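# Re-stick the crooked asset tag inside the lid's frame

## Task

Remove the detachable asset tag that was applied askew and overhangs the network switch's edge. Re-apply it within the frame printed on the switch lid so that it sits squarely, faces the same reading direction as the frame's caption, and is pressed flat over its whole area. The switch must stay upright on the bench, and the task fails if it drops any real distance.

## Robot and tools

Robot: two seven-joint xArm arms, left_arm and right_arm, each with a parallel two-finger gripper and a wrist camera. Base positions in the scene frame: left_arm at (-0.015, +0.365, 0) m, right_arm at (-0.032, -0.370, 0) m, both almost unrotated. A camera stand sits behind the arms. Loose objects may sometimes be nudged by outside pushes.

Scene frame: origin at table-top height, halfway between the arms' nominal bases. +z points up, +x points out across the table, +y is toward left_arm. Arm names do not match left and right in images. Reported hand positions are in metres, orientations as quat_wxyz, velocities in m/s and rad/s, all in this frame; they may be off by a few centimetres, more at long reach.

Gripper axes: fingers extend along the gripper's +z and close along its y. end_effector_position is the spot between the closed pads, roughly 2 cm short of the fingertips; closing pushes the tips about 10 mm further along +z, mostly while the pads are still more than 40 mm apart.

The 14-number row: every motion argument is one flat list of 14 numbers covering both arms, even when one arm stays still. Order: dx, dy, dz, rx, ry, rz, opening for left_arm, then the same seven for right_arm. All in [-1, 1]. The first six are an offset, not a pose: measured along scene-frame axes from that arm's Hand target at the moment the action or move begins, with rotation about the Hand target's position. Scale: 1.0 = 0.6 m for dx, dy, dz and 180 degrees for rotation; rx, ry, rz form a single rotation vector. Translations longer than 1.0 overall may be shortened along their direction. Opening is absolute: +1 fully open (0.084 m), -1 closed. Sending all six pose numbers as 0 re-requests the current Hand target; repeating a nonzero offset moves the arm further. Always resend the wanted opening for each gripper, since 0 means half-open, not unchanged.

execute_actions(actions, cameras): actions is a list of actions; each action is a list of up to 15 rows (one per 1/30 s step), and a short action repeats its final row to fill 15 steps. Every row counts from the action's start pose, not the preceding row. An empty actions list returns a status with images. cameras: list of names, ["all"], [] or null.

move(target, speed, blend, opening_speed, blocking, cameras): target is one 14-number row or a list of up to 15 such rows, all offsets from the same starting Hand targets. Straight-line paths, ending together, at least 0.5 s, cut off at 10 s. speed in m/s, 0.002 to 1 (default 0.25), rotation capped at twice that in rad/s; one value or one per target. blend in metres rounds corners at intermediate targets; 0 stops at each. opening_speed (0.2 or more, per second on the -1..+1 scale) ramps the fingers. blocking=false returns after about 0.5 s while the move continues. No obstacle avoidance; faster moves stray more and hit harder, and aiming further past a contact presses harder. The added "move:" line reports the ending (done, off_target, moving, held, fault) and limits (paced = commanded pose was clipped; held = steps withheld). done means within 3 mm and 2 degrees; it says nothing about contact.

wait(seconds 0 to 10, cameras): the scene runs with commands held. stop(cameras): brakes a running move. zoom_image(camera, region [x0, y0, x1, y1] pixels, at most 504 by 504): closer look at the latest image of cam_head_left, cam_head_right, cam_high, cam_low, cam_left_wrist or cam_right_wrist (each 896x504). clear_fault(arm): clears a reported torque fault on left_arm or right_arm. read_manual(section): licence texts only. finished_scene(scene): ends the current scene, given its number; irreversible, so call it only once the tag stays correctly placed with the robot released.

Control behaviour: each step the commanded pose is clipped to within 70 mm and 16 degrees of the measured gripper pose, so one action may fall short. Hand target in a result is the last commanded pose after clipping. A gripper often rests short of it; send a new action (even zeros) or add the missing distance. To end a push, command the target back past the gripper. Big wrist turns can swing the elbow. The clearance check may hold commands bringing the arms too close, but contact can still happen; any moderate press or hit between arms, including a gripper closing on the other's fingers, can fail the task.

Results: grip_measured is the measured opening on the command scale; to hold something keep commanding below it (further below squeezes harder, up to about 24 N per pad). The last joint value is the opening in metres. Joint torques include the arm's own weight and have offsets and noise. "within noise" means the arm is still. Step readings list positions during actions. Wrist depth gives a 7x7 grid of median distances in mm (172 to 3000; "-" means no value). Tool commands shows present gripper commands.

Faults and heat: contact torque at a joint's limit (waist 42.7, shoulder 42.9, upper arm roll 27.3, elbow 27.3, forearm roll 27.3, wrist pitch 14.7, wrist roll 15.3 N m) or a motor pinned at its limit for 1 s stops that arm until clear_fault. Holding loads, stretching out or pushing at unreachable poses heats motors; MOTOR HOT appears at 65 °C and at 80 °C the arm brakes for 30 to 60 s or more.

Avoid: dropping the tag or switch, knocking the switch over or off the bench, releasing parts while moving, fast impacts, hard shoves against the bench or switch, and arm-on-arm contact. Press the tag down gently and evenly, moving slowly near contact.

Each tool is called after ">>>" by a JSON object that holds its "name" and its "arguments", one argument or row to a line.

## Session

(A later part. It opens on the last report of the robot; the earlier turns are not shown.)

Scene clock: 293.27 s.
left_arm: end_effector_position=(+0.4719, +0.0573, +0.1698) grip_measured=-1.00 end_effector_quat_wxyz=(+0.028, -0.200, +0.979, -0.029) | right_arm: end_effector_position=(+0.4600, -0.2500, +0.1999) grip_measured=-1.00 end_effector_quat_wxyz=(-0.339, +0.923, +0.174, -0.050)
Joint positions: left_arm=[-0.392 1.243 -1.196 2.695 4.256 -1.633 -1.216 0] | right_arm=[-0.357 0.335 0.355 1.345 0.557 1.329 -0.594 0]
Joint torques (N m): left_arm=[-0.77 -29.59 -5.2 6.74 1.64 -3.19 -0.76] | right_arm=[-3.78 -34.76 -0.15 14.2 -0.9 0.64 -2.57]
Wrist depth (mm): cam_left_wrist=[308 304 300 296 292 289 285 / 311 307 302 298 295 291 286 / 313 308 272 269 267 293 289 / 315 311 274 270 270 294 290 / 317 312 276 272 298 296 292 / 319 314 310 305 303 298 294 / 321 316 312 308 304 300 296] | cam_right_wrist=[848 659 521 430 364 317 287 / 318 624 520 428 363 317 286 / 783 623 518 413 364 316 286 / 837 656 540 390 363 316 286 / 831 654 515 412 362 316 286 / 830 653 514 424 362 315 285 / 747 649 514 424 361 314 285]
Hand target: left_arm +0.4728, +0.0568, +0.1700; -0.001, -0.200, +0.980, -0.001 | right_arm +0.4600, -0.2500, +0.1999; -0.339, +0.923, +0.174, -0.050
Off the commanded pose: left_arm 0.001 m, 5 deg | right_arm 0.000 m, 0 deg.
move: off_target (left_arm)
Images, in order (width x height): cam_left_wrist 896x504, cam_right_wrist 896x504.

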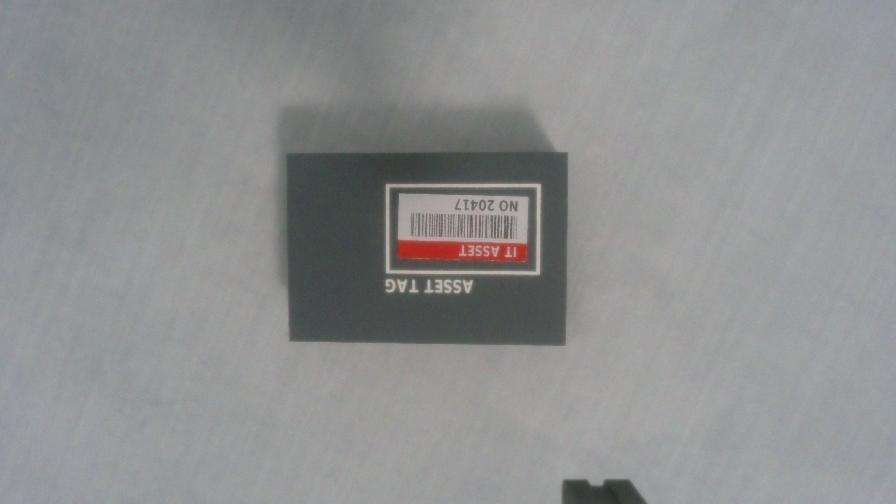

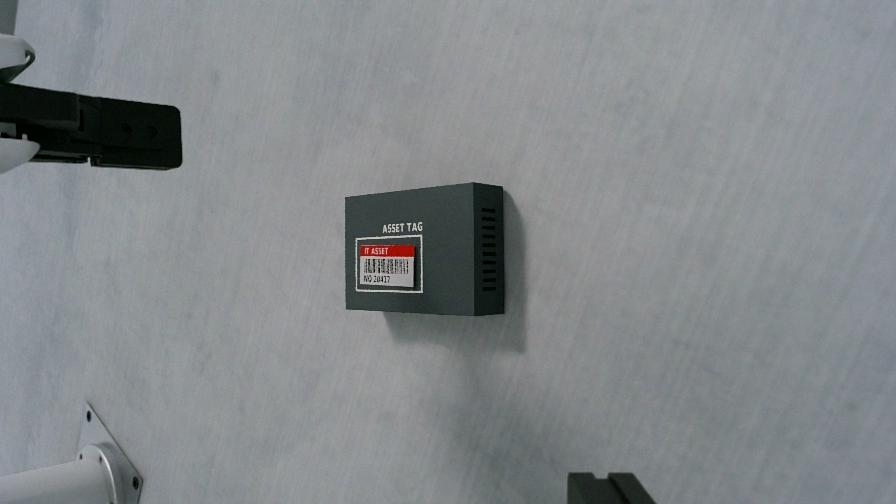

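>>> {"name": "move", "arguments": {
  "target": [-0.1547, 0.172, -0.0167, -0.2302, -0.0973, 0, -1, -0.1297, 0.3153, -0.0333, -0.2099, -0.0757, 0.0083, -1],
  "speed": 0.2,
  "cameras": ["cam_right_wrist", "cam_head_left"]
}}

>>> {"name": "zoom_image", "arguments": {
  "camera": "cam_right_wrist",
  "region": [320, 130, 620, 380]
}}

Scene clock: 302.13 s.
left_arm: end_effector_position=(+0.3799, +0.1600, +0.1600) grip_measured=-1.00 end_effector_quat_wxyz=(+0.075, -0.184, +0.905, -0.376) | right_arm: end_effector_position=(+0.3822, -0.0608, +0.1799) grip_measured=-1.00 end_effector_quat_wxyz=(+0.001, +0.980, +0.199, +0.000)
Joint positions: left_arm=[1.149 0.849 -1.663 0.909 3.783 -0.448 -1.198 0] | right_arm=[0.154 0.225 0.519 1.22 -0.132 1.029 0.336 0]
Joint torques (N m): left_arm=[2.65 -5.46 -10.75 6.22 0.74 1.79 1.01] | right_arm=[3.89 -16.97 2.01 14.83 -1.89 -0.48 2.59]
Wrist depth (mm): cam_left_wrist=[899 611 487 389 335 285 249 / 822 611 489 390 335 286 249 / 233 579 491 391 336 286 249 / 828 616 491 376 336 286 249 / 907 617 492 345 325 287 250 / 913 620 493 346 326 288 250 / 913 620 493 392 326 288 250] | cam_right_wrist=[309 308 306 306 305 305 304 / 309 309 307 307 306 306 305 / 310 309 308 276 276 306 305 / 311 310 309 276 277 307 306 / 311 310 310 309 308 307 307 / 312 311 310 309 308 308 308 / 312 312 311 309 309 308 308]
Hand target: left_arm +0.3799, +0.1600, +0.1600; +0.075, -0.184, +0.905, -0.376 | right_arm +0.3822, -0.0608, +0.1799; +0.001, +0.980, +0.199, +0.000
Off the commanded pose: left_arm 0.000 m, 0 deg | right_arm 0.000 m, 0 deg.
move: done; limits=paced
Images, in order (width x height): cam_head_left 896x504, cam_right_wrist 896x504.

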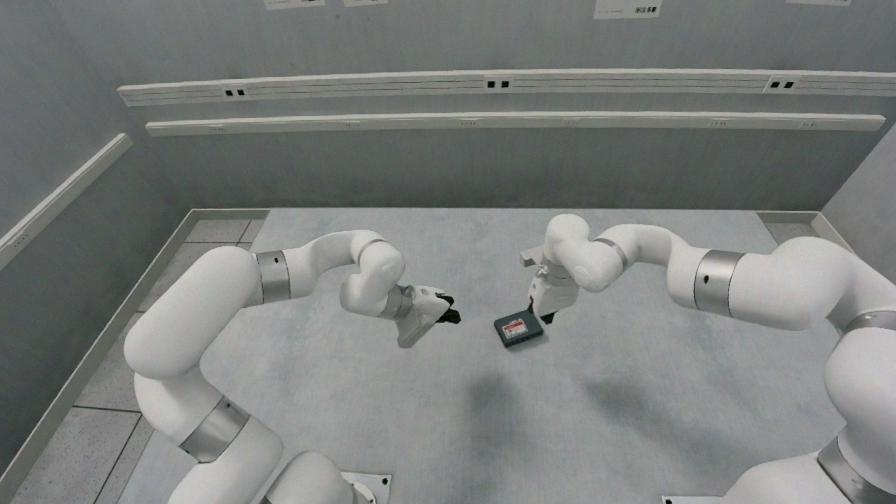

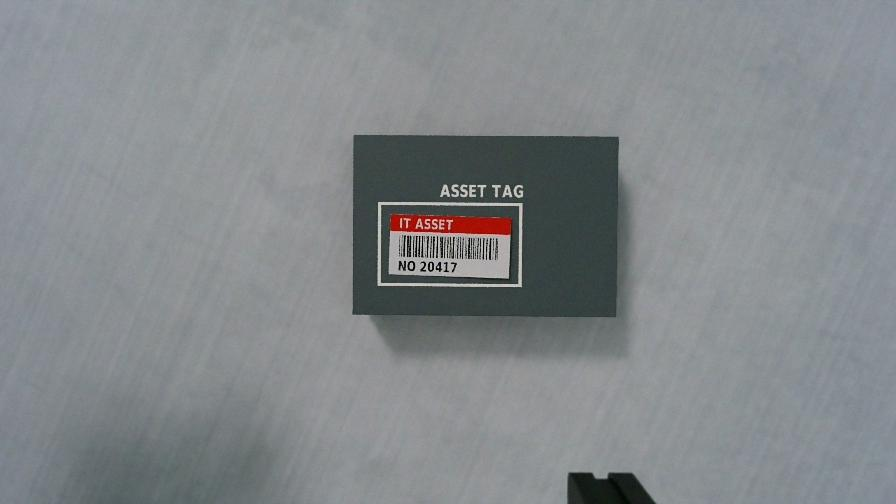

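Scaled by 1.680 from the camera's 896x504 image, which has a finer 1280x720 frame.

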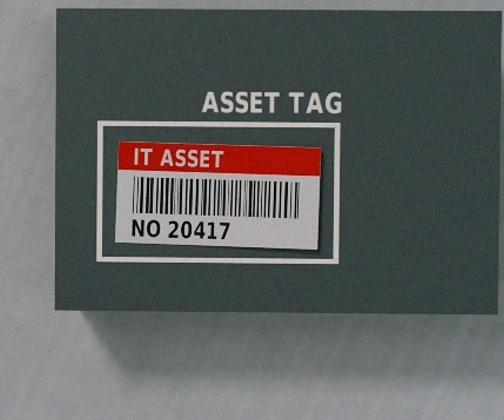

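>>> {"name": "zoom_image", "arguments": {
  "camera": "cam_right_wrist",
  "region": [370, 190, 530, 300]
}}

Scaled by 3.150 from the camera's 896x504 image, which has a finer 1280x720 frame.

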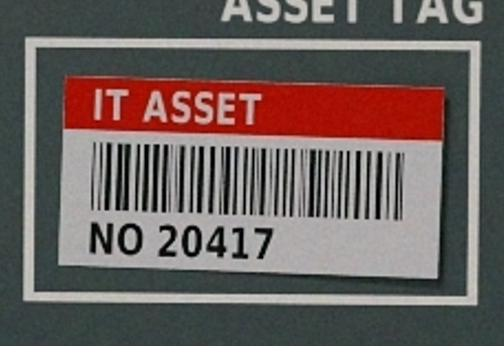

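>>> {"name": "move", "arguments": {
  "target": [
    [0, 0.05, 0, 0, 0, 0, -1, 0.0667, 0.1252, -0.1915, 0, 0, -0.0117, -1],
    [0, 0.05, 0, 0, 0, 0, -1, 0.0667, 0.1252, -0.2048, 0, 0, -0.0117, -1]
  ],
  "speed": [0.12, 0.04],
  "blend": [0.003, 0],
  "cameras": ["cam_right_wrist", "cam_left_wrist"]
}}

Scene clock: 309.67 s.
left_arm: end_effector_position=(+0.3799, +0.1900, +0.1600) grip_measured=-1.00 end_effector_quat_wxyz=(+0.075, -0.184, +0.905, -0.376) | right_arm: end_effector_position=(+0.4222, +0.0143, +0.0571) grip_measured=-1.00 end_effector_quat_wxyz=(+0.001, +0.984, +0.181, +0.000)
Joint positions: left_arm=[1.232 0.917 -1.685 0.901 3.797 -0.506 -1.138 0] | right_arm=[0.331 0.664 0.443 1.472 -0.35 0.888 0.557 0]
Joint torques (N m): left_arm=[2.59 -5.61 -11.16 6.09 0.91 -1.41 0.91] | right_arm=[3.71 -25.83 2.31 13.72 -1.85 -3.32 2.65]
Wrist depth (mm): cam_left_wrist=[893 611 488 389 335 285 248 / 906 615 489 391 335 286 249 / 901 614 491 391 336 286 249 / 760 581 445 360 336 286 250 / 197 207 239 333 337 287 250 / 196 216 394 363 337 288 250 / 770 625 494 392 326 288 250] | cam_right_wrist=[185 185 184 184 183 183 182 / 185 185 185 184 184 183 183 / 186 185 185 184 184 184 183 / 186 186 185 185 185 184 184 / 187 186 186 185 185 184 184 / 187 187 186 186 - - - / 187 187 187 186 - - -]
Hand target: left_arm +0.3799, +0.1900, +0.1600; +0.075, -0.184, +0.905, -0.376 | right_arm +0.4222, +0.0143, +0.0570; +0.001, +0.984, +0.181, +0.000
Off the commanded pose: left_arm 0.000 m, 0 deg | right_arm 0.000 m, 0 deg.
move: done
Images, in order (width x height): cam_left_wrist 896x504, cam_right_wrist 896x504.

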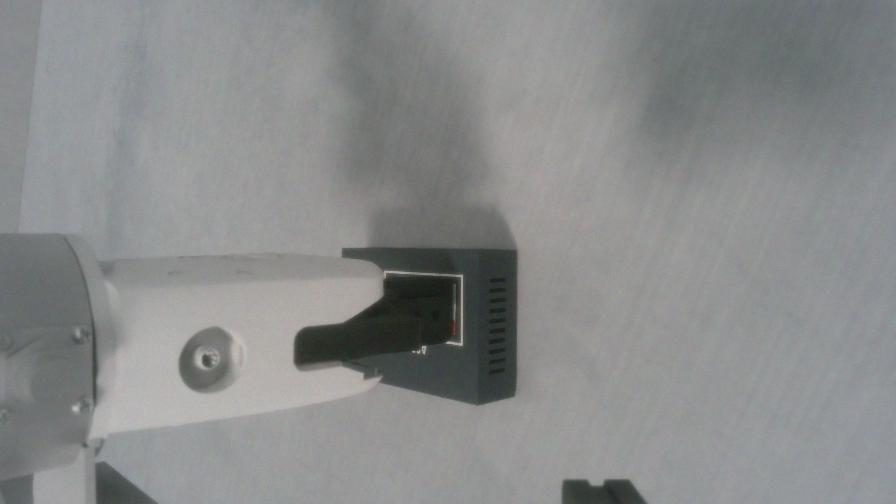

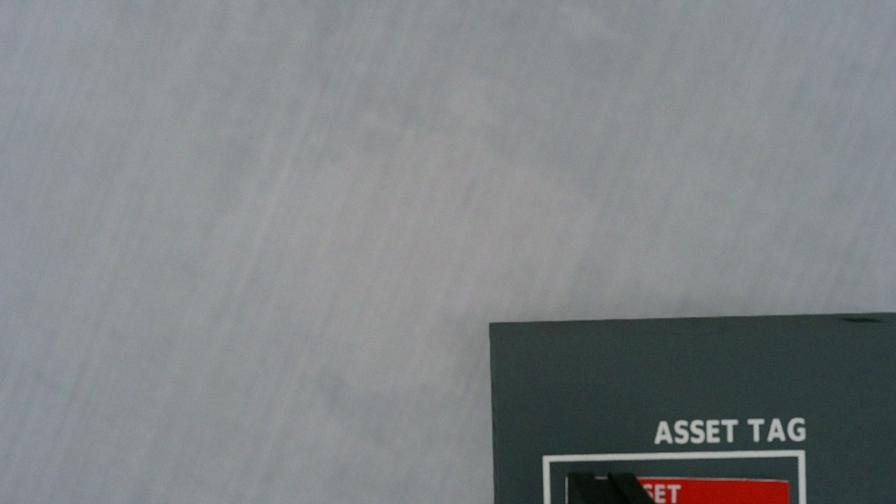

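>>> {"name": "move", "arguments": {
  "target": [
    [0, 0, 0, 0, 0, 0, -1, 0, 0, -0.0042, 0, 0, 0, -1]
  ],
  "speed": 0.03
}}

>>> {"name": "move", "arguments": {
  "target": [
    [0, 0, 0, 0, 0, 0, -1, 0, 0, -0.0017, 0, 0, 0, -1]
  ],
  "speed": 0.03
}}

Scene clock: 311.80 s.
left_arm: end_effector_position=(+0.3799, +0.1900, +0.1600) grip_measured=-1.00 end_effector_quat_wxyz=(+0.075, -0.184, +0.905, -0.376) | right_arm: end_effector_position=(+0.4222, +0.0143, +0.0546) grip_measured=-1.00 end_effector_quat_wxyz=(+0.001, +0.984, +0.181, +0.000)
Joint positions: left_arm=[1.232 0.917 -1.685 0.901 3.797 -0.506 -1.138 0] | right_arm=[0.332 0.668 0.442 1.471 -0.352 0.883 0.558 0]
Joint torques (N m): left_arm=[2.37 -6.16 -10.91 6.47 0.79 -1.27 0.69] | right_arm=[3.5 -23.89 1.83 8.57 -1.94 -3.27 2.62]
Wrist depth (mm): cam_left_wrist=[896 611 488 389 335 285 249 / 904 613 488 391 335 286 249 / 901 616 491 391 336 286 249 / 213 579 444 360 337 287 249 / 197 210 239 333 336 287 250 / 196 219 259 363 337 287 250 / 768 621 493 392 326 288 250] | cam_right_wrist=[182 182 182 181 181 180 180 / 183 183 182 182 181 181 180 / 183 183 182 182 182 181 181 / 184 184 183 182 182 182 181 / 184 184 183 183 182 182 181 / 185 184 184 184 - - - / 185 184 184 184 - - -]
Hand target: left_arm +0.3799, +0.1900, +0.1600; +0.075, -0.184, +0.905, -0.376 | right_arm +0.4222, +0.0143, +0.0545; +0.001, +0.984, +0.181, +0.000
Off the commanded pose: left_arm 0.000 m, 0 deg | right_arm 0.000 m, 0 deg.
move: done

Scene clock: 312.50 s.
left_arm: end_effector_position=(+0.3799, +0.1900, +0.1600) grip_measured=-1.00 end_effector_quat_wxyz=(+0.075, -0.184, +0.905, -0.376) | right_arm: end_effector_position=(+0.4223, +0.0144, +0.0537) grip_measured=-1.00 end_effector_quat_wxyz=(+0.001, +0.984, +0.181, +0.000)
Joint positions: left_arm=[1.232 0.917 -1.685 0.901 3.797 -0.506 -1.138 0] | right_arm=[0.332 0.67 0.441 1.471 -0.353 0.881 0.559 0]
Joint torques (N m): left_arm=[2.7 -6.28 -10.74 7.23 0.89 -1.21 1] | right_arm=[4.17 -4.26 -1.43 3.04 -2.08 -3.75 2.57]
Wrist depth (mm): cam_left_wrist=[896 614 488 389 335 285 249 / 900 614 489 391 335 286 249 / 897 617 490 391 336 286 249 / 214 579 444 360 336 286 250 / 197 210 240 333 337 287 249 / 196 219 258 364 337 287 250 / 773 620 495 393 326 287 250] | cam_right_wrist=[183 182 182 181 181 180 180 / 183 183 182 181 181 181 180 / 183 183 183 182 182 181 181 / 184 183 183 182 182 181 181 / 184 184 183 183 182 182 181 / 185 184 184 183 - - - / 185 184 184 184 - - -]
Hand target: left_arm +0.3799, +0.1900, +0.1600; +0.075, -0.184, +0.905, -0.376 | right_arm +0.4222, +0.0143, +0.0535; +0.001, +0.984, +0.181, +0.000
Off the commanded pose: left_arm 0.000 m, 0 deg | right_arm 0.000 m, 0 deg.
move: done

>>> {"name": "move", "arguments": {
  "target": [
    [0,0,0,0,0,0,-1, 0,0,0.006,0,0,0,-1],
    [0,0,0,0,0,0,-1, 0.00326,-0.00857,0.008,0,0,0,-1],
    [0,0,0,0,0,0,-1, 0.00326,-0.00857,0.0005,0,0,0,-1],
    [0,0,0,0,0,0,-1, 0.00326,-0.00857,0.006,0,0,0,-1],
    [0,0,0,0,0,0,-1, 0.00651,-0.01714,0.008,0,0,0,-1],
    [0,0,0,0,0,0,-1, 0.00651,-0.01714,0.0005,0,0,0,-1],
    [0,0,0,0,0,0,-1, 0.00651,-0.01714,0.006,0,0,0,-1],
    [0,0,0,0,0,0,-1, 0.00977,-0.02571,0.008,0,0,0,-1],
    [0,0,0,0,0,0,-1, 0.00977,-0.02571,0.0005,0,0,0,-1],
    [0,0,0,0,0,0,-1, 0.00977,-0.02571,0.006,0,0,0,-1],
    [0,0,0,0,0,0,-1, 0.01302,-0.03428,0.008,0,0,0,-1],
    [0,0,0,0,0,0,-1, 0.01302,-0.03428,0.0005,0,0,0,-1]
  ],
  "speed": 0.04,
  "blend": [0.001, 0.002, 0, 0.001, 0.002, 0, 0.001, 0.002, 0, 0.001, 0.002, 0],
  "cameras": ["cam_right_wrist", "cam_left_wrist"]
}}

Scene clock: 319.27 s.
left_arm: end_effector_position=(+0.3799, +0.1900, +0.1600) grip_measured=-1.00 end_effector_quat_wxyz=(+0.075, -0.184, +0.905, -0.376) | right_arm: end_effector_position=(+0.4301, -0.0062, +0.0541) grip_measured=-1.00 end_effector_quat_wxyz=(+0.001, +0.984, +0.181, +0.000)
Joint positions: left_arm=[1.232 0.917 -1.685 0.901 3.797 -0.506 -1.138 0] | right_arm=[0.291 0.647 0.44 1.435 -0.347 0.866 0.522 0]
Joint torques (N m): left_arm=[2.69 -6.03 -10.83 7.79 0.86 -1.33 0.88] | right_arm=[-1.74 -13.15 -1.13 6.45 -2.41 -3.49 0.63]
Wrist depth (mm): cam_left_wrist=[890 611 488 389 335 286 248 / 899 614 488 391 336 286 249 / 904 614 490 390 336 286 249 / 225 547 393 360 336 286 249 / 211 229 266 346 337 287 249 / 215 241 448 363 337 287 250 / 841 620 495 392 327 287 250] | cam_right_wrist=[183 182 182 181 181 180 180 / 183 183 182 181 181 181 180 / 183 183 182 182 181 181 181 / 184 184 183 182 182 182 181 / 184 184 184 183 182 182 181 / 184 184 184 - - - - / 185 185 184 - - - -]
Hand target: left_arm +0.3799, +0.1900, +0.1600; +0.075, -0.184, +0.905, -0.376 | right_arm +0.4300, -0.0062, +0.0538; +0.001, +0.984, +0.181, +0.000
Off the commanded pose: left_arm 0.000 m, 0 deg | right_arm 0.000 m, 0 deg.
move: done
Images, in order (width x height): cam_left_wrist 896x504, cam_right_wrist 896x504.

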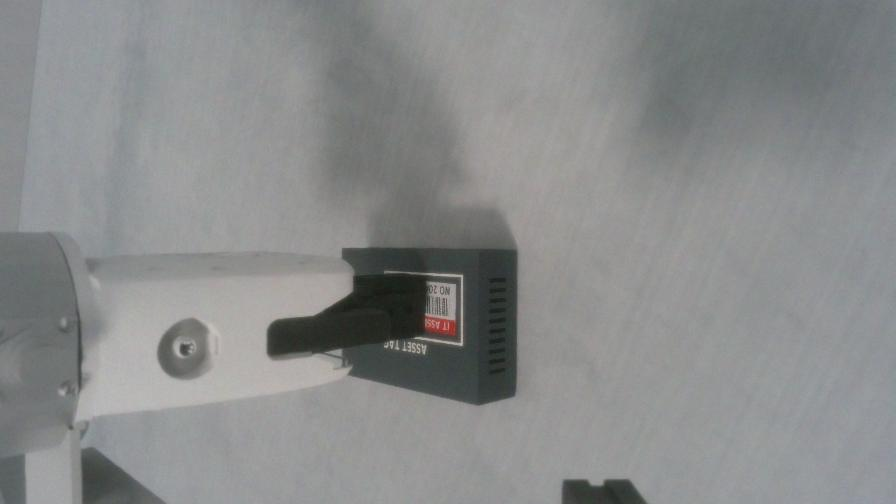

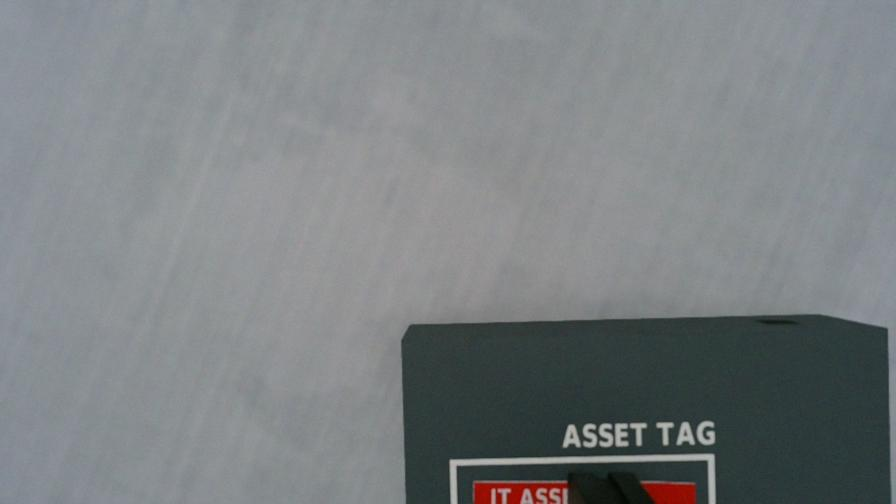

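>>> {"name": "move", "arguments": {
  "target": [
    [0,0,0,0,0,0,-1, 0,0,0.0055,0,0,0,-1],
    [0,0,0,0,0,0,-1, 0.00326,-0.00857,0.0085,0,0,0,-1],
    [0,0,0,0,0,0,-1, 0.00326,-0.00857,-0.0003,0,0,0,-1],
    [0,0,0,0,0,0,-1, 0.00326,-0.00857,0.006,0,0,0,-1],
    [0,0,0,0,0,0,-1, 0.00651,-0.01714,0.0085,0,0,0,-1],
    [0,0,0,0,0,0,-1, 0.00651,-0.01714,-0.0003,0,0,0,-1],
    [0,0,0,0,0,0,-1, 0.00651,-0.01714,0.006,0,0,0,-1],
    [0,0,0,0,0,0,-1, 0.00977,-0.02571,0.0085,0,0,0,-1],
    [0,0,0,0,0,0,-1, 0.00977,-0.02571,-0.0003,0,0,0,-1],
    [0,0,0,0,0,0,-1, 0.00977,-0.02571,0.006,0,0,0,-1],
    [0,0,0,0,0,0,-1, 0.01184,-0.03116,0.0085,0,0,0,-1],
    [0,0,0,0,0,0,-1, 0.01184,-0.03116,-0.0003,0,0,0,-1]
  ],
  "speed": 0.04,
  "blend": [0.001, 0.002, 0, 0.001, 0.002, 0, 0.001, 0.002, 0, 0.001, 0.002, 0],
  "cameras": ["cam_left_wrist"]
}}

Scene clock: 323.70 s.
left_arm: end_effector_position=(+0.3799, +0.1900, +0.1600) grip_measured=-1.00 end_effector_quat_wxyz=(+0.075, -0.184, +0.905, -0.376) | right_arm: end_effector_position=(+0.4373, -0.0249, +0.0540) grip_measured=-1.00 end_effector_quat_wxyz=(+0.001, +0.984, +0.181, +0.000)
Joint positions: left_arm=[1.232 0.917 -1.685 0.901 3.797 -0.506 -1.138 0] | right_arm=[0.255 0.629 0.439 1.406 -0.341 0.853 0.488 0]
Joint torques (N m): left_arm=[2.45 -5.94 -11.01 7.85 0.58 -1.31 0.74] | right_arm=[3.7 -10.75 -1.2 5.75 -2.06 -3.59 2.75]
Wrist depth (mm): cam_left_wrist=[896 611 488 389 335 286 249 / 896 615 490 389 336 286 249 / 908 616 489 390 336 286 249 / 237 308 445 361 337 286 249 / 228 249 293 347 337 287 250 / 231 548 469 364 337 288 250 / 919 621 494 393 326 287 250] | cam_right_wrist=[183 182 182 181 181 180 180 / 183 183 182 182 181 181 180 / 184 183 182 182 181 181 181 / 184 183 183 182 182 182 181 / 184 184 183 183 182 182 181 / 185 184 - - - - 182 / 185 185 - - - - 182]
Hand target: left_arm +0.3799, +0.1900, +0.1600; +0.075, -0.184, +0.905, -0.376 | right_arm +0.4371, -0.0249, +0.0536; +0.001, +0.984, +0.181, +0.000
Off the commanded pose: left_arm 0.000 m, 0 deg | right_arm 0.000 m, 0 deg.
move: done; blend cut to 0.0019 m at target 11
Images, in order (width x height): cam_left_wrist 896x504.

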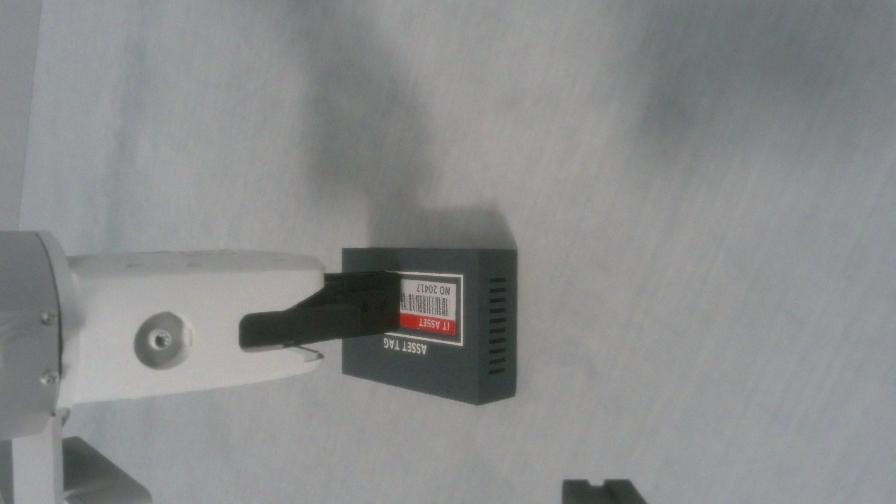

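>>> {"name": "move", "arguments": {
  "target": [
    [0,0,0,0,0,0,-1, 0,0,0.0055,0,0,0,-1],
    [0,0,0,0,0,0,-1, -0.00623,-0.00237,0.0085,0,0,0,-1],
    [0,0,0,0,0,0,-1, -0.00623,-0.00237,-0.0003,0,0,0,-1],
    [0,0,0,0,0,0,-1, -0.00623,-0.00237,0.006,0,0,0,-1],
    [0,0,0,0,0,0,-1, -0.00978,0.00698,0.0085,0,0,0,-1],
    [0,0,0,0,0,0,-1, -0.00978,0.00698,-0.0003,0,0,0,-1],
    [0,0,0,0,0,0,-1, -0.00978,0.00698,0.006,0,0,0,-1],
    [0,0,0,0,0,0,-1, -0.01333,0.01633,0.0085,0,0,0,-1],
    [0,0,0,0,0,0,-1, -0.01333,0.01633,-0.0003,0,0,0,-1],
    [0,0,0,0,0,0,-1, -0.01333,0.01633,0.006,0,0,0,-1],
    [0,0,0,0,0,0,-1, -0.01688,0.02568,0.0085,0,0,0,-1],
    [0,0,0,0,0,0,-1, -0.01688,0.02568,-0.0003,0,0,0,-1],
    [0,0,0,0,0,0,-1, -0.01688,0.02568,0.006,0,0,0,-1],
    [0,0,0,0,0,0,-1, -0.02043,0.03503,0.0085,0,0,0,-1],
    [0,0,0,0,0,0,-1, -0.02043,0.03503,-0.0003,0,0,0,-1]
  ],
  "speed": 0.045,
  "blend": [0.001, 0.002, 0, 0.001, 0.002, 0, 0.001, 0.002, 0, 0.001, 0.002, 0, 0.001, 0.002, 0]
}}

Scene clock: 331.40 s.
left_arm: end_effector_position=(+0.3799, +0.1900, +0.1600) grip_measured=-1.00 end_effector_quat_wxyz=(+0.075, -0.184, +0.905, -0.376) | right_arm: end_effector_position=(+0.4250, -0.0038, +0.0538) grip_measured=-1.00 end_effector_quat_wxyz=(+0.001, +0.984, +0.181, +0.000)
Joint positions: left_arm=[1.232 0.917 -1.685 0.901 3.797 -0.506 -1.138 0] | right_arm=[0.296 0.64 0.442 1.422 -0.347 0.86 0.532 0]
Joint torques (N m): left_arm=[2.68 -6.25 -10.74 8 0.73 -1.52 0.77] | right_arm=[4.21 -6.13 -0.96 7.02 -2.17 -4.08 2.56]
Wrist depth (mm): cam_left_wrist=[892 613 486 389 335 286 248 / 900 614 488 390 336 286 249 / 908 615 490 391 336 287 249 / 218 245 276 351 336 287 249 / 210 229 262 346 336 287 249 / 213 550 471 363 337 287 250 / 834 621 493 392 327 287 250] | cam_right_wrist=[183 182 182 181 181 180 180 / 183 183 182 182 181 181 180 / 184 183 182 182 182 181 180 / 184 183 183 183 182 182 181 / 184 184 183 183 182 182 181 / 185 184 184 - - - - / 185 185 184 - - - -]
Hand target: left_arm +0.3799, +0.1900, +0.1600; +0.075, -0.184, +0.905, -0.376 | right_arm +0.4248, -0.0039, +0.0534; +0.001, +0.984, +0.181, +0.000
Off the commanded pose: left_arm 0.000 m, 0 deg | right_arm 0.000 m, 0 deg.
move: done

>>> {"name": "move", "arguments": {
  "target": [
    [0,0,0,0,0,0,-1, 0,0,0.0058,0,0,0,-1],
    [0,0,0,0,0,0,-1, -0.00355,0.00935,0.0088,0,0,0,-1],
    [0,0,0,0,0,0,-1, -0.00355,0.00935,0.0003,0,0,0,-1],
    [0,0,0,0,0,0,-1, -0.00355,0.00935,0.006,0,0,0,-1],
    [0,0,0,0,0,0,-1, -0.0071,0.0187,0.0088,0,0,0,-1],
    [0,0,0,0,0,0,-1, -0.0071,0.0187,0.0003,0,0,0,-1],
    [0,0,0,0,0,0,-1, -0.0071,0.0187,0.006,0,0,0,-1],
    [0,0,0,0,0,0,-1, -0.01065,0.02805,0.0088,0,0,0,-1],
    [0,0,0,0,0,0,-1, -0.01065,0.02805,0.0003,0,0,0,-1],
    [0,0,0,0,0,0,-1, -0.01065,0.02805,0.006,0,0,0,-1],
    [0,0,0,0,0,0,-1, -0.01302,0.03428,0.0088,0,0,0,-1],
    [0,0,0,0,0,0,-1, -0.01302,0.03428,0.0003,0,0,0,-1],
    [0,0,0,0,0,0,-1, -0.01302,0.03428,0.006,0,0,0,-1],
    [0,0,0,0,0,0,-1, -0.00055,0.03902,0.0088,0,0,0,-1],
    [0,0,0,0,0,0,-1, -0.00055,0.03902,0.0003,0,0,0,-1]
  ],
  "speed": 0.045,
  "blend": [0.001, 0.002, 0, 0.001, 0.002, 0, 0.001, 0.002, 0, 0.001, 0.002, 0, 0.001, 0.002, 0]
}}

Scene clock: 336.67 s.
left_arm: end_effector_position=(+0.3799, +0.1900, +0.1600) grip_measured=-1.00 end_effector_quat_wxyz=(+0.075, -0.184, +0.905, -0.376) | right_arm: end_effector_position=(+0.4246, +0.0196, +0.0540) grip_measured=-1.00 end_effector_quat_wxyz=(+0.001, +0.984, +0.181, +0.000)
Joint positions: left_arm=[1.232 0.917 -1.685 0.901 3.797 -0.506 -1.138 0] | right_arm=[0.343 0.685 0.439 1.498 -0.355 0.893 0.561 0]
Joint torques (N m): left_arm=[2.73 -6.85 -10.59 7.75 0.59 -1.16 0.67] | right_arm=[3.78 -10.81 -0.76 8.61 -2.27 -3.76 1.98]
Wrist depth (mm): cam_left_wrist=[894 611 488 389 335 285 249 / 902 614 488 391 335 286 249 / 907 616 490 390 335 286 249 / 239 580 445 359 337 286 250 / 196 205 233 332 337 287 250 / 193 212 241 363 337 287 250 / 207 620 493 392 326 287 250] | cam_right_wrist=[183 182 182 181 181 180 180 / 183 182 182 181 181 181 180 / 183 183 182 182 181 181 181 / 184 183 183 182 182 181 181 / 184 184 183 183 182 182 181 / 184 184 184 183 - - - / 185 184 184 184 - - -]
Hand target: left_arm +0.3799, +0.1900, +0.1600; +0.075, -0.184, +0.905, -0.376 | right_arm +0.4245, +0.0195, +0.0536; +0.001, +0.984, +0.181, +0.000
Off the commanded pose: left_arm 0.000 m, 0 deg | right_arm 0.000 m, 0 deg.
move: done

>>> {"name": "move", "arguments": {
  "target": [
    [0,0,0,0,0,0,-1, 0,0,0.0058,0,0,0,-1],
    [0,0,0,0,0,0,-1, 0.00355,-0.00935,0.0085,0,0,0,-1],
    [0,0,0,0,0,0,-1, 0.00355,-0.00935,0.0,0,0,0,-1],
    [0,0,0,0,0,0,-1, 0.00355,-0.00935,0.006,0,0,0,-1],
    [0,0,0,0,0,0,-1, 0.0071,-0.0187,0.0085,0,0,0,-1],
    [0,0,0,0,0,0,-1, 0.0071,-0.0187,0.0,0,0,0,-1],
    [0,0,0,0,0,0,-1, 0.0071,-0.0187,0.006,0,0,0,-1],
    [0,0,0,0,0,0,-1, 0.01065,-0.02805,0.0085,0,0,0,-1],
    [0,0,0,0,0,0,-1, 0.01065,-0.02805,0.0,0,0,0,-1],
    [0,0,0,0,0,0,-1, 0.01065,-0.02805,0.006,0,0,0,-1],
    [0,0,0,0,0,0,-1, 0.0142,-0.0374,0.0085,0,0,0,-1],
    [0,0,0,0,0,0,-1, 0.0142,-0.0374,0.0,0,0,0,-1]
  ],
  "speed": 0.045,
  "blend": [0.001, 0.002, 0, 0.001, 0.002, 0, 0.001, 0.002, 0, 0.001, 0.002, 0]
}}

>>> {"name": "move", "arguments": {
  "target": [
    [0,0,0,0,0,0,-1, 0,0,0.0058,0,0,0,-1],
    [0,0,0,0,0,0,-1, 0.00355,-0.00935,0.0085,0,0,0,-1],
    [0,0,0,0,0,0,-1, 0.00355,-0.00935,0.0,0,0,0,-1],
    [0,0,0,0,0,0,-1, 0.00355,-0.00935,0.006,0,0,0,-1],
    [0,0,0,0,0,0,-1, 0.0071,-0.0187,0.0085,0,0,0,-1],
    [0,0,0,0,0,0,-1, 0.0071,-0.0187,0.0,0,0,0,-1],
    [0,0,0,0,0,0,-1, 0.0071,-0.0187,0.006,0,0,0,-1],
    [0,0,0,0,0,0,-1, 0.01065,-0.02805,0.0085,0,0,0,-1],
    [0,0,0,0,0,0,-1, 0.01065,-0.02805,0.0,0,0,0,-1],
    [0,0,0,0,0,0,-1, 0.01065,-0.02805,0.006,0,0,0,-1],
    [0,0,0,0,0,0,-1, 0.01302,-0.03428,0.0085,0,0,0,-1],
    [0,0,0,0,0,0,-1, 0.01302,-0.03428,0.0,0,0,0,-1]
  ],
  "speed": 0.045,
  "blend": [0.001, 0.002, 0, 0.001, 0.002, 0, 0.001, 0.002, 0, 0.001, 0.002, 0]
}}

Scene clock: 341.47 s.
left_arm: end_effector_position=(+0.3799, +0.1900, +0.1600) grip_measured=-1.00 end_effector_quat_wxyz=(+0.075, -0.184, +0.905, -0.376) | right_arm: end_effector_position=(+0.4331, -0.0028, +0.0540) grip_measured=-1.00 end_effector_quat_wxyz=(+0.001, +0.984, +0.181, +0.000)
Joint positions: left_arm=[1.232 0.917 -1.685 0.901 3.797 -0.506 -1.138 0] | right_arm=[0.298 0.66 0.438 1.457 -0.349 0.875 0.523 0]
Joint torques (N m): left_arm=[2.23 -6.47 -10.55 8.12 0.35 -1.35 0.89] | right_arm=[-2.07 -10.71 -1.83 5.46 -2.43 -3.44 0.68]
Wrist depth (mm): cam_left_wrist=[897 611 488 390 335 285 249 / 902 612 490 390 335 286 249 / 896 613 490 391 336 286 250 / 242 579 445 361 336 287 250 / 212 231 260 345 337 286 249 / 213 236 446 363 337 288 250 / 839 621 494 392 327 288 250] | cam_right_wrist=[183 182 182 181 181 180 180 / 183 183 182 182 181 181 180 / 184 183 183 182 181 181 181 / 184 183 183 183 182 182 181 / 184 184 183 183 182 182 181 / 185 184 184 - - - - / 185 185 184 - - - -]
Hand target: left_arm +0.3799, +0.1900, +0.1600; +0.075, -0.184, +0.905, -0.376 | right_arm +0.4330, -0.0029, +0.0536; +0.001, +0.984, +0.181, +0.000
Off the commanded pose: left_arm 0.000 m, 0 deg | right_arm 0.000 m, 0 deg.
move: done

Scene clock: 343.83 s.
left_arm: end_effector_position=(+0.3799, +0.1900, +0.1600) grip_measured=-1.00 end_effector_quat_wxyz=(+0.075, -0.184, +0.905, -0.376) | right_arm: end_effector_position=(+0.4410, -0.0235, +0.0540) grip_measured=-1.00 end_effector_quat_wxyz=(+0.001, +0.984, +0.181, +0.000)
Joint positions: left_arm=[1.232 0.917 -1.685 0.901 3.797 -0.506 -1.138 0] | right_arm=[0.258 0.641 0.437 1.425 -0.343 0.861 0.486 0]
Joint torques (N m): left_arm=[2.13 -6.4 -10.28 7.84 0.4 -1.28 0.77] | right_arm=[1.43 -11.11 -1.9 6.01 -2.74 -3.81 1.65]
Wrist depth (mm): cam_left_wrist=[894 612 489 390 335 286 249 / 897 614 488 390 335 286 249 / 903 615 490 391 336 286 249 / 766 580 446 360 337 287 249 / 228 249 293 346 336 287 250 / 230 264 469 363 337 287 250 / 839 622 494 393 326 287 250] | cam_right_wrist=[182 182 182 181 181 180 180 / 183 183 182 182 181 181 180 / 183 183 183 182 182 181 181 / 184 183 183 182 182 181 181 / 184 184 183 183 182 182 181 / 185 184 - - - - 182 / 185 185 - - - - 182]
Hand target: left_arm +0.3799, +0.1900, +0.1600; +0.075, -0.184, +0.905, -0.376 | right_arm +0.4408, -0.0235, +0.0536; +0.001, +0.984, +0.181, +0.000
Off the commanded pose: left_arm 0.000 m, 0 deg | right_arm 0.000 m, 0 deg.
move: done

>>> {"name": "move", "arguments": {
  "target": [
    [0,0,0,0,0,0,-1, 0,0,0.02,0,0,0,-1],
    [0,0,0,0,0,0,-1, -0.1012,-0.0608,0.1107,0,0,0,-1]
  ],
  "speed": [0.08, 0.15],
  "blend": [0.005, 0],
  "cameras": ["cam_right_wrist", "cam_left_wrist", "cam_head_left"]
}}

>>> {"name": "zoom_image", "arguments": {
  "camera": "cam_right_wrist",
  "region": [340, 160, 560, 320]
}}

>>> {"name": "zoom_image", "arguments": {
  "camera": "cam_left_wrist",
  "region": [320, 220, 540, 420]
}}

Scene clock: 346.50 s.
left_arm: end_effector_position=(+0.3799, +0.1900, +0.1600) grip_measured=-1.00 end_effector_quat_wxyz=(+0.075, -0.184, +0.905, -0.376) | right_arm: end_effector_position=(+0.3801, -0.0600, +0.1200) grip_measured=-1.00 end_effector_quat_wxyz=(+0.001, +0.984, +0.181, +0.000)
Joint positions: left_arm=[1.232 0.917 -1.685 0.901 3.797 -0.506 -1.138 0] | right_arm=[0.158 0.311 0.516 1.141 -0.2 0.879 0.423 0]
Joint torques (N m): left_arm=[2.76 -6.39 -10.5 7.74 0.45 -1.37 0.68] | right_arm=[-3.77 -33.19 5.78 9.65 2.16 -2.96 -2.65]
Wrist depth (mm): cam_left_wrist=[899 612 487 390 336 286 249 / 231 577 467 390 336 286 249 / 232 309 466 392 336 286 249 / 903 615 491 360 336 286 249 / 908 618 491 347 337 287 249 / 913 620 492 363 338 287 250 / 914 622 493 393 326 287 250] | cam_right_wrist=[248 248 247 246 246 246 245 / 249 249 248 216 216 246 245 / 249 249 248 216 216 246 246 / 250 250 249 217 216 247 246 / 250 250 249 249 248 248 247 / 251 250 250 250 249 248 247 / 251 251 250 250 249 248 248]
Hand target: left_arm +0.3799, +0.1900, +0.1600; +0.075, -0.184, +0.905, -0.376 | right_arm +0.3801, -0.0600, +0.1200; +0.001, +0.984, +0.181, +0.000
Off the commanded pose: left_arm 0.000 m, 0 deg | right_arm 0.000 m, 0 deg.
move: done
Images, in order (width x height): cam_head_left 896x504, cam_left_wrist 896x504, cam_right_wrist 896x504.

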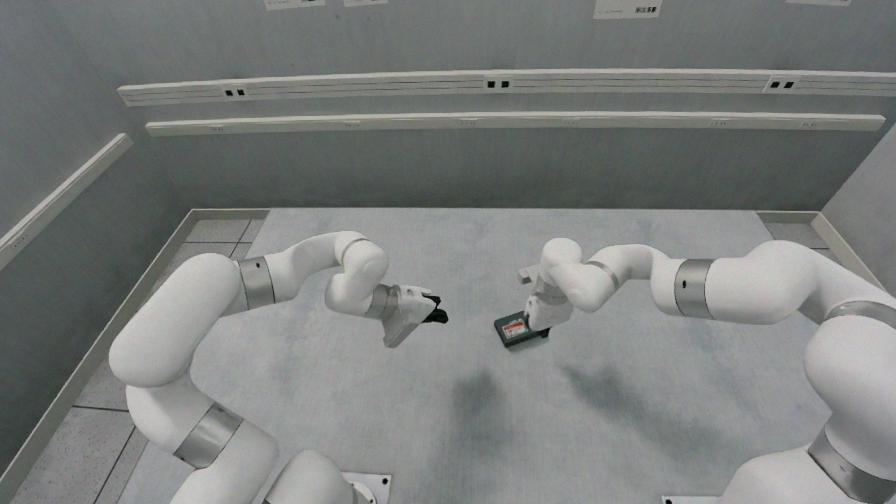

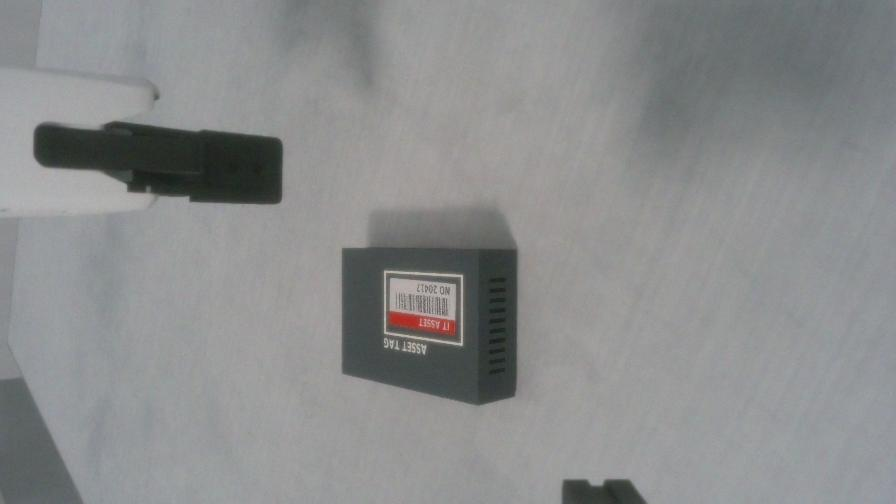

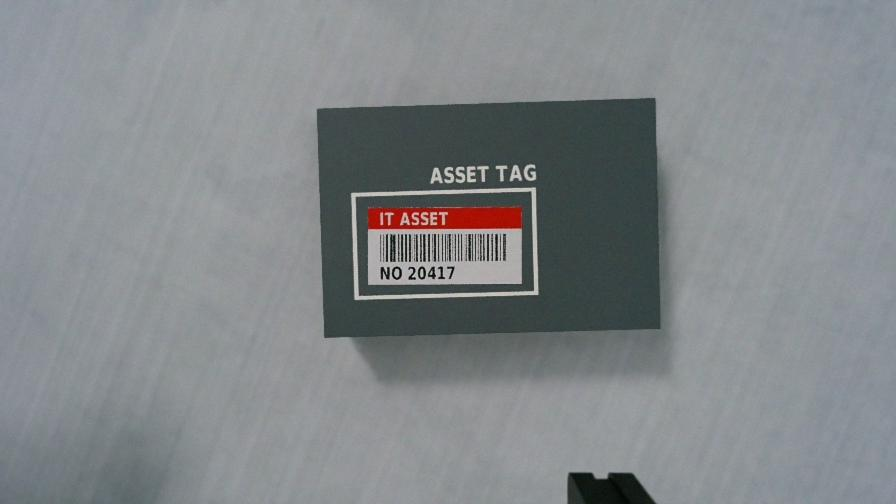

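Scaled by 2.291 from the camera's 896x504 image, which has a finer 1280x720 frame.

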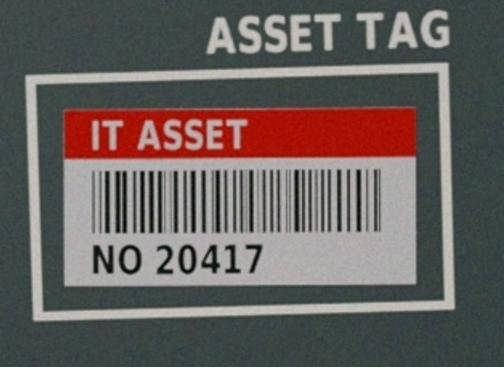

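Scaled by 2.291 from the camera's 896x504 image, which has a finer 1280x720 frame.

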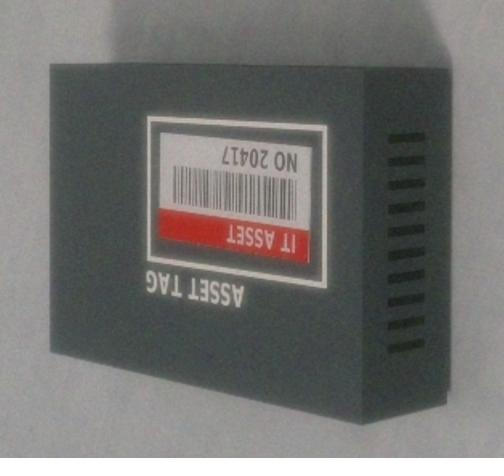

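>>> {"name": "finished_scene", "arguments": {
  "scene": 2
}}

The scene is finished: the task was done.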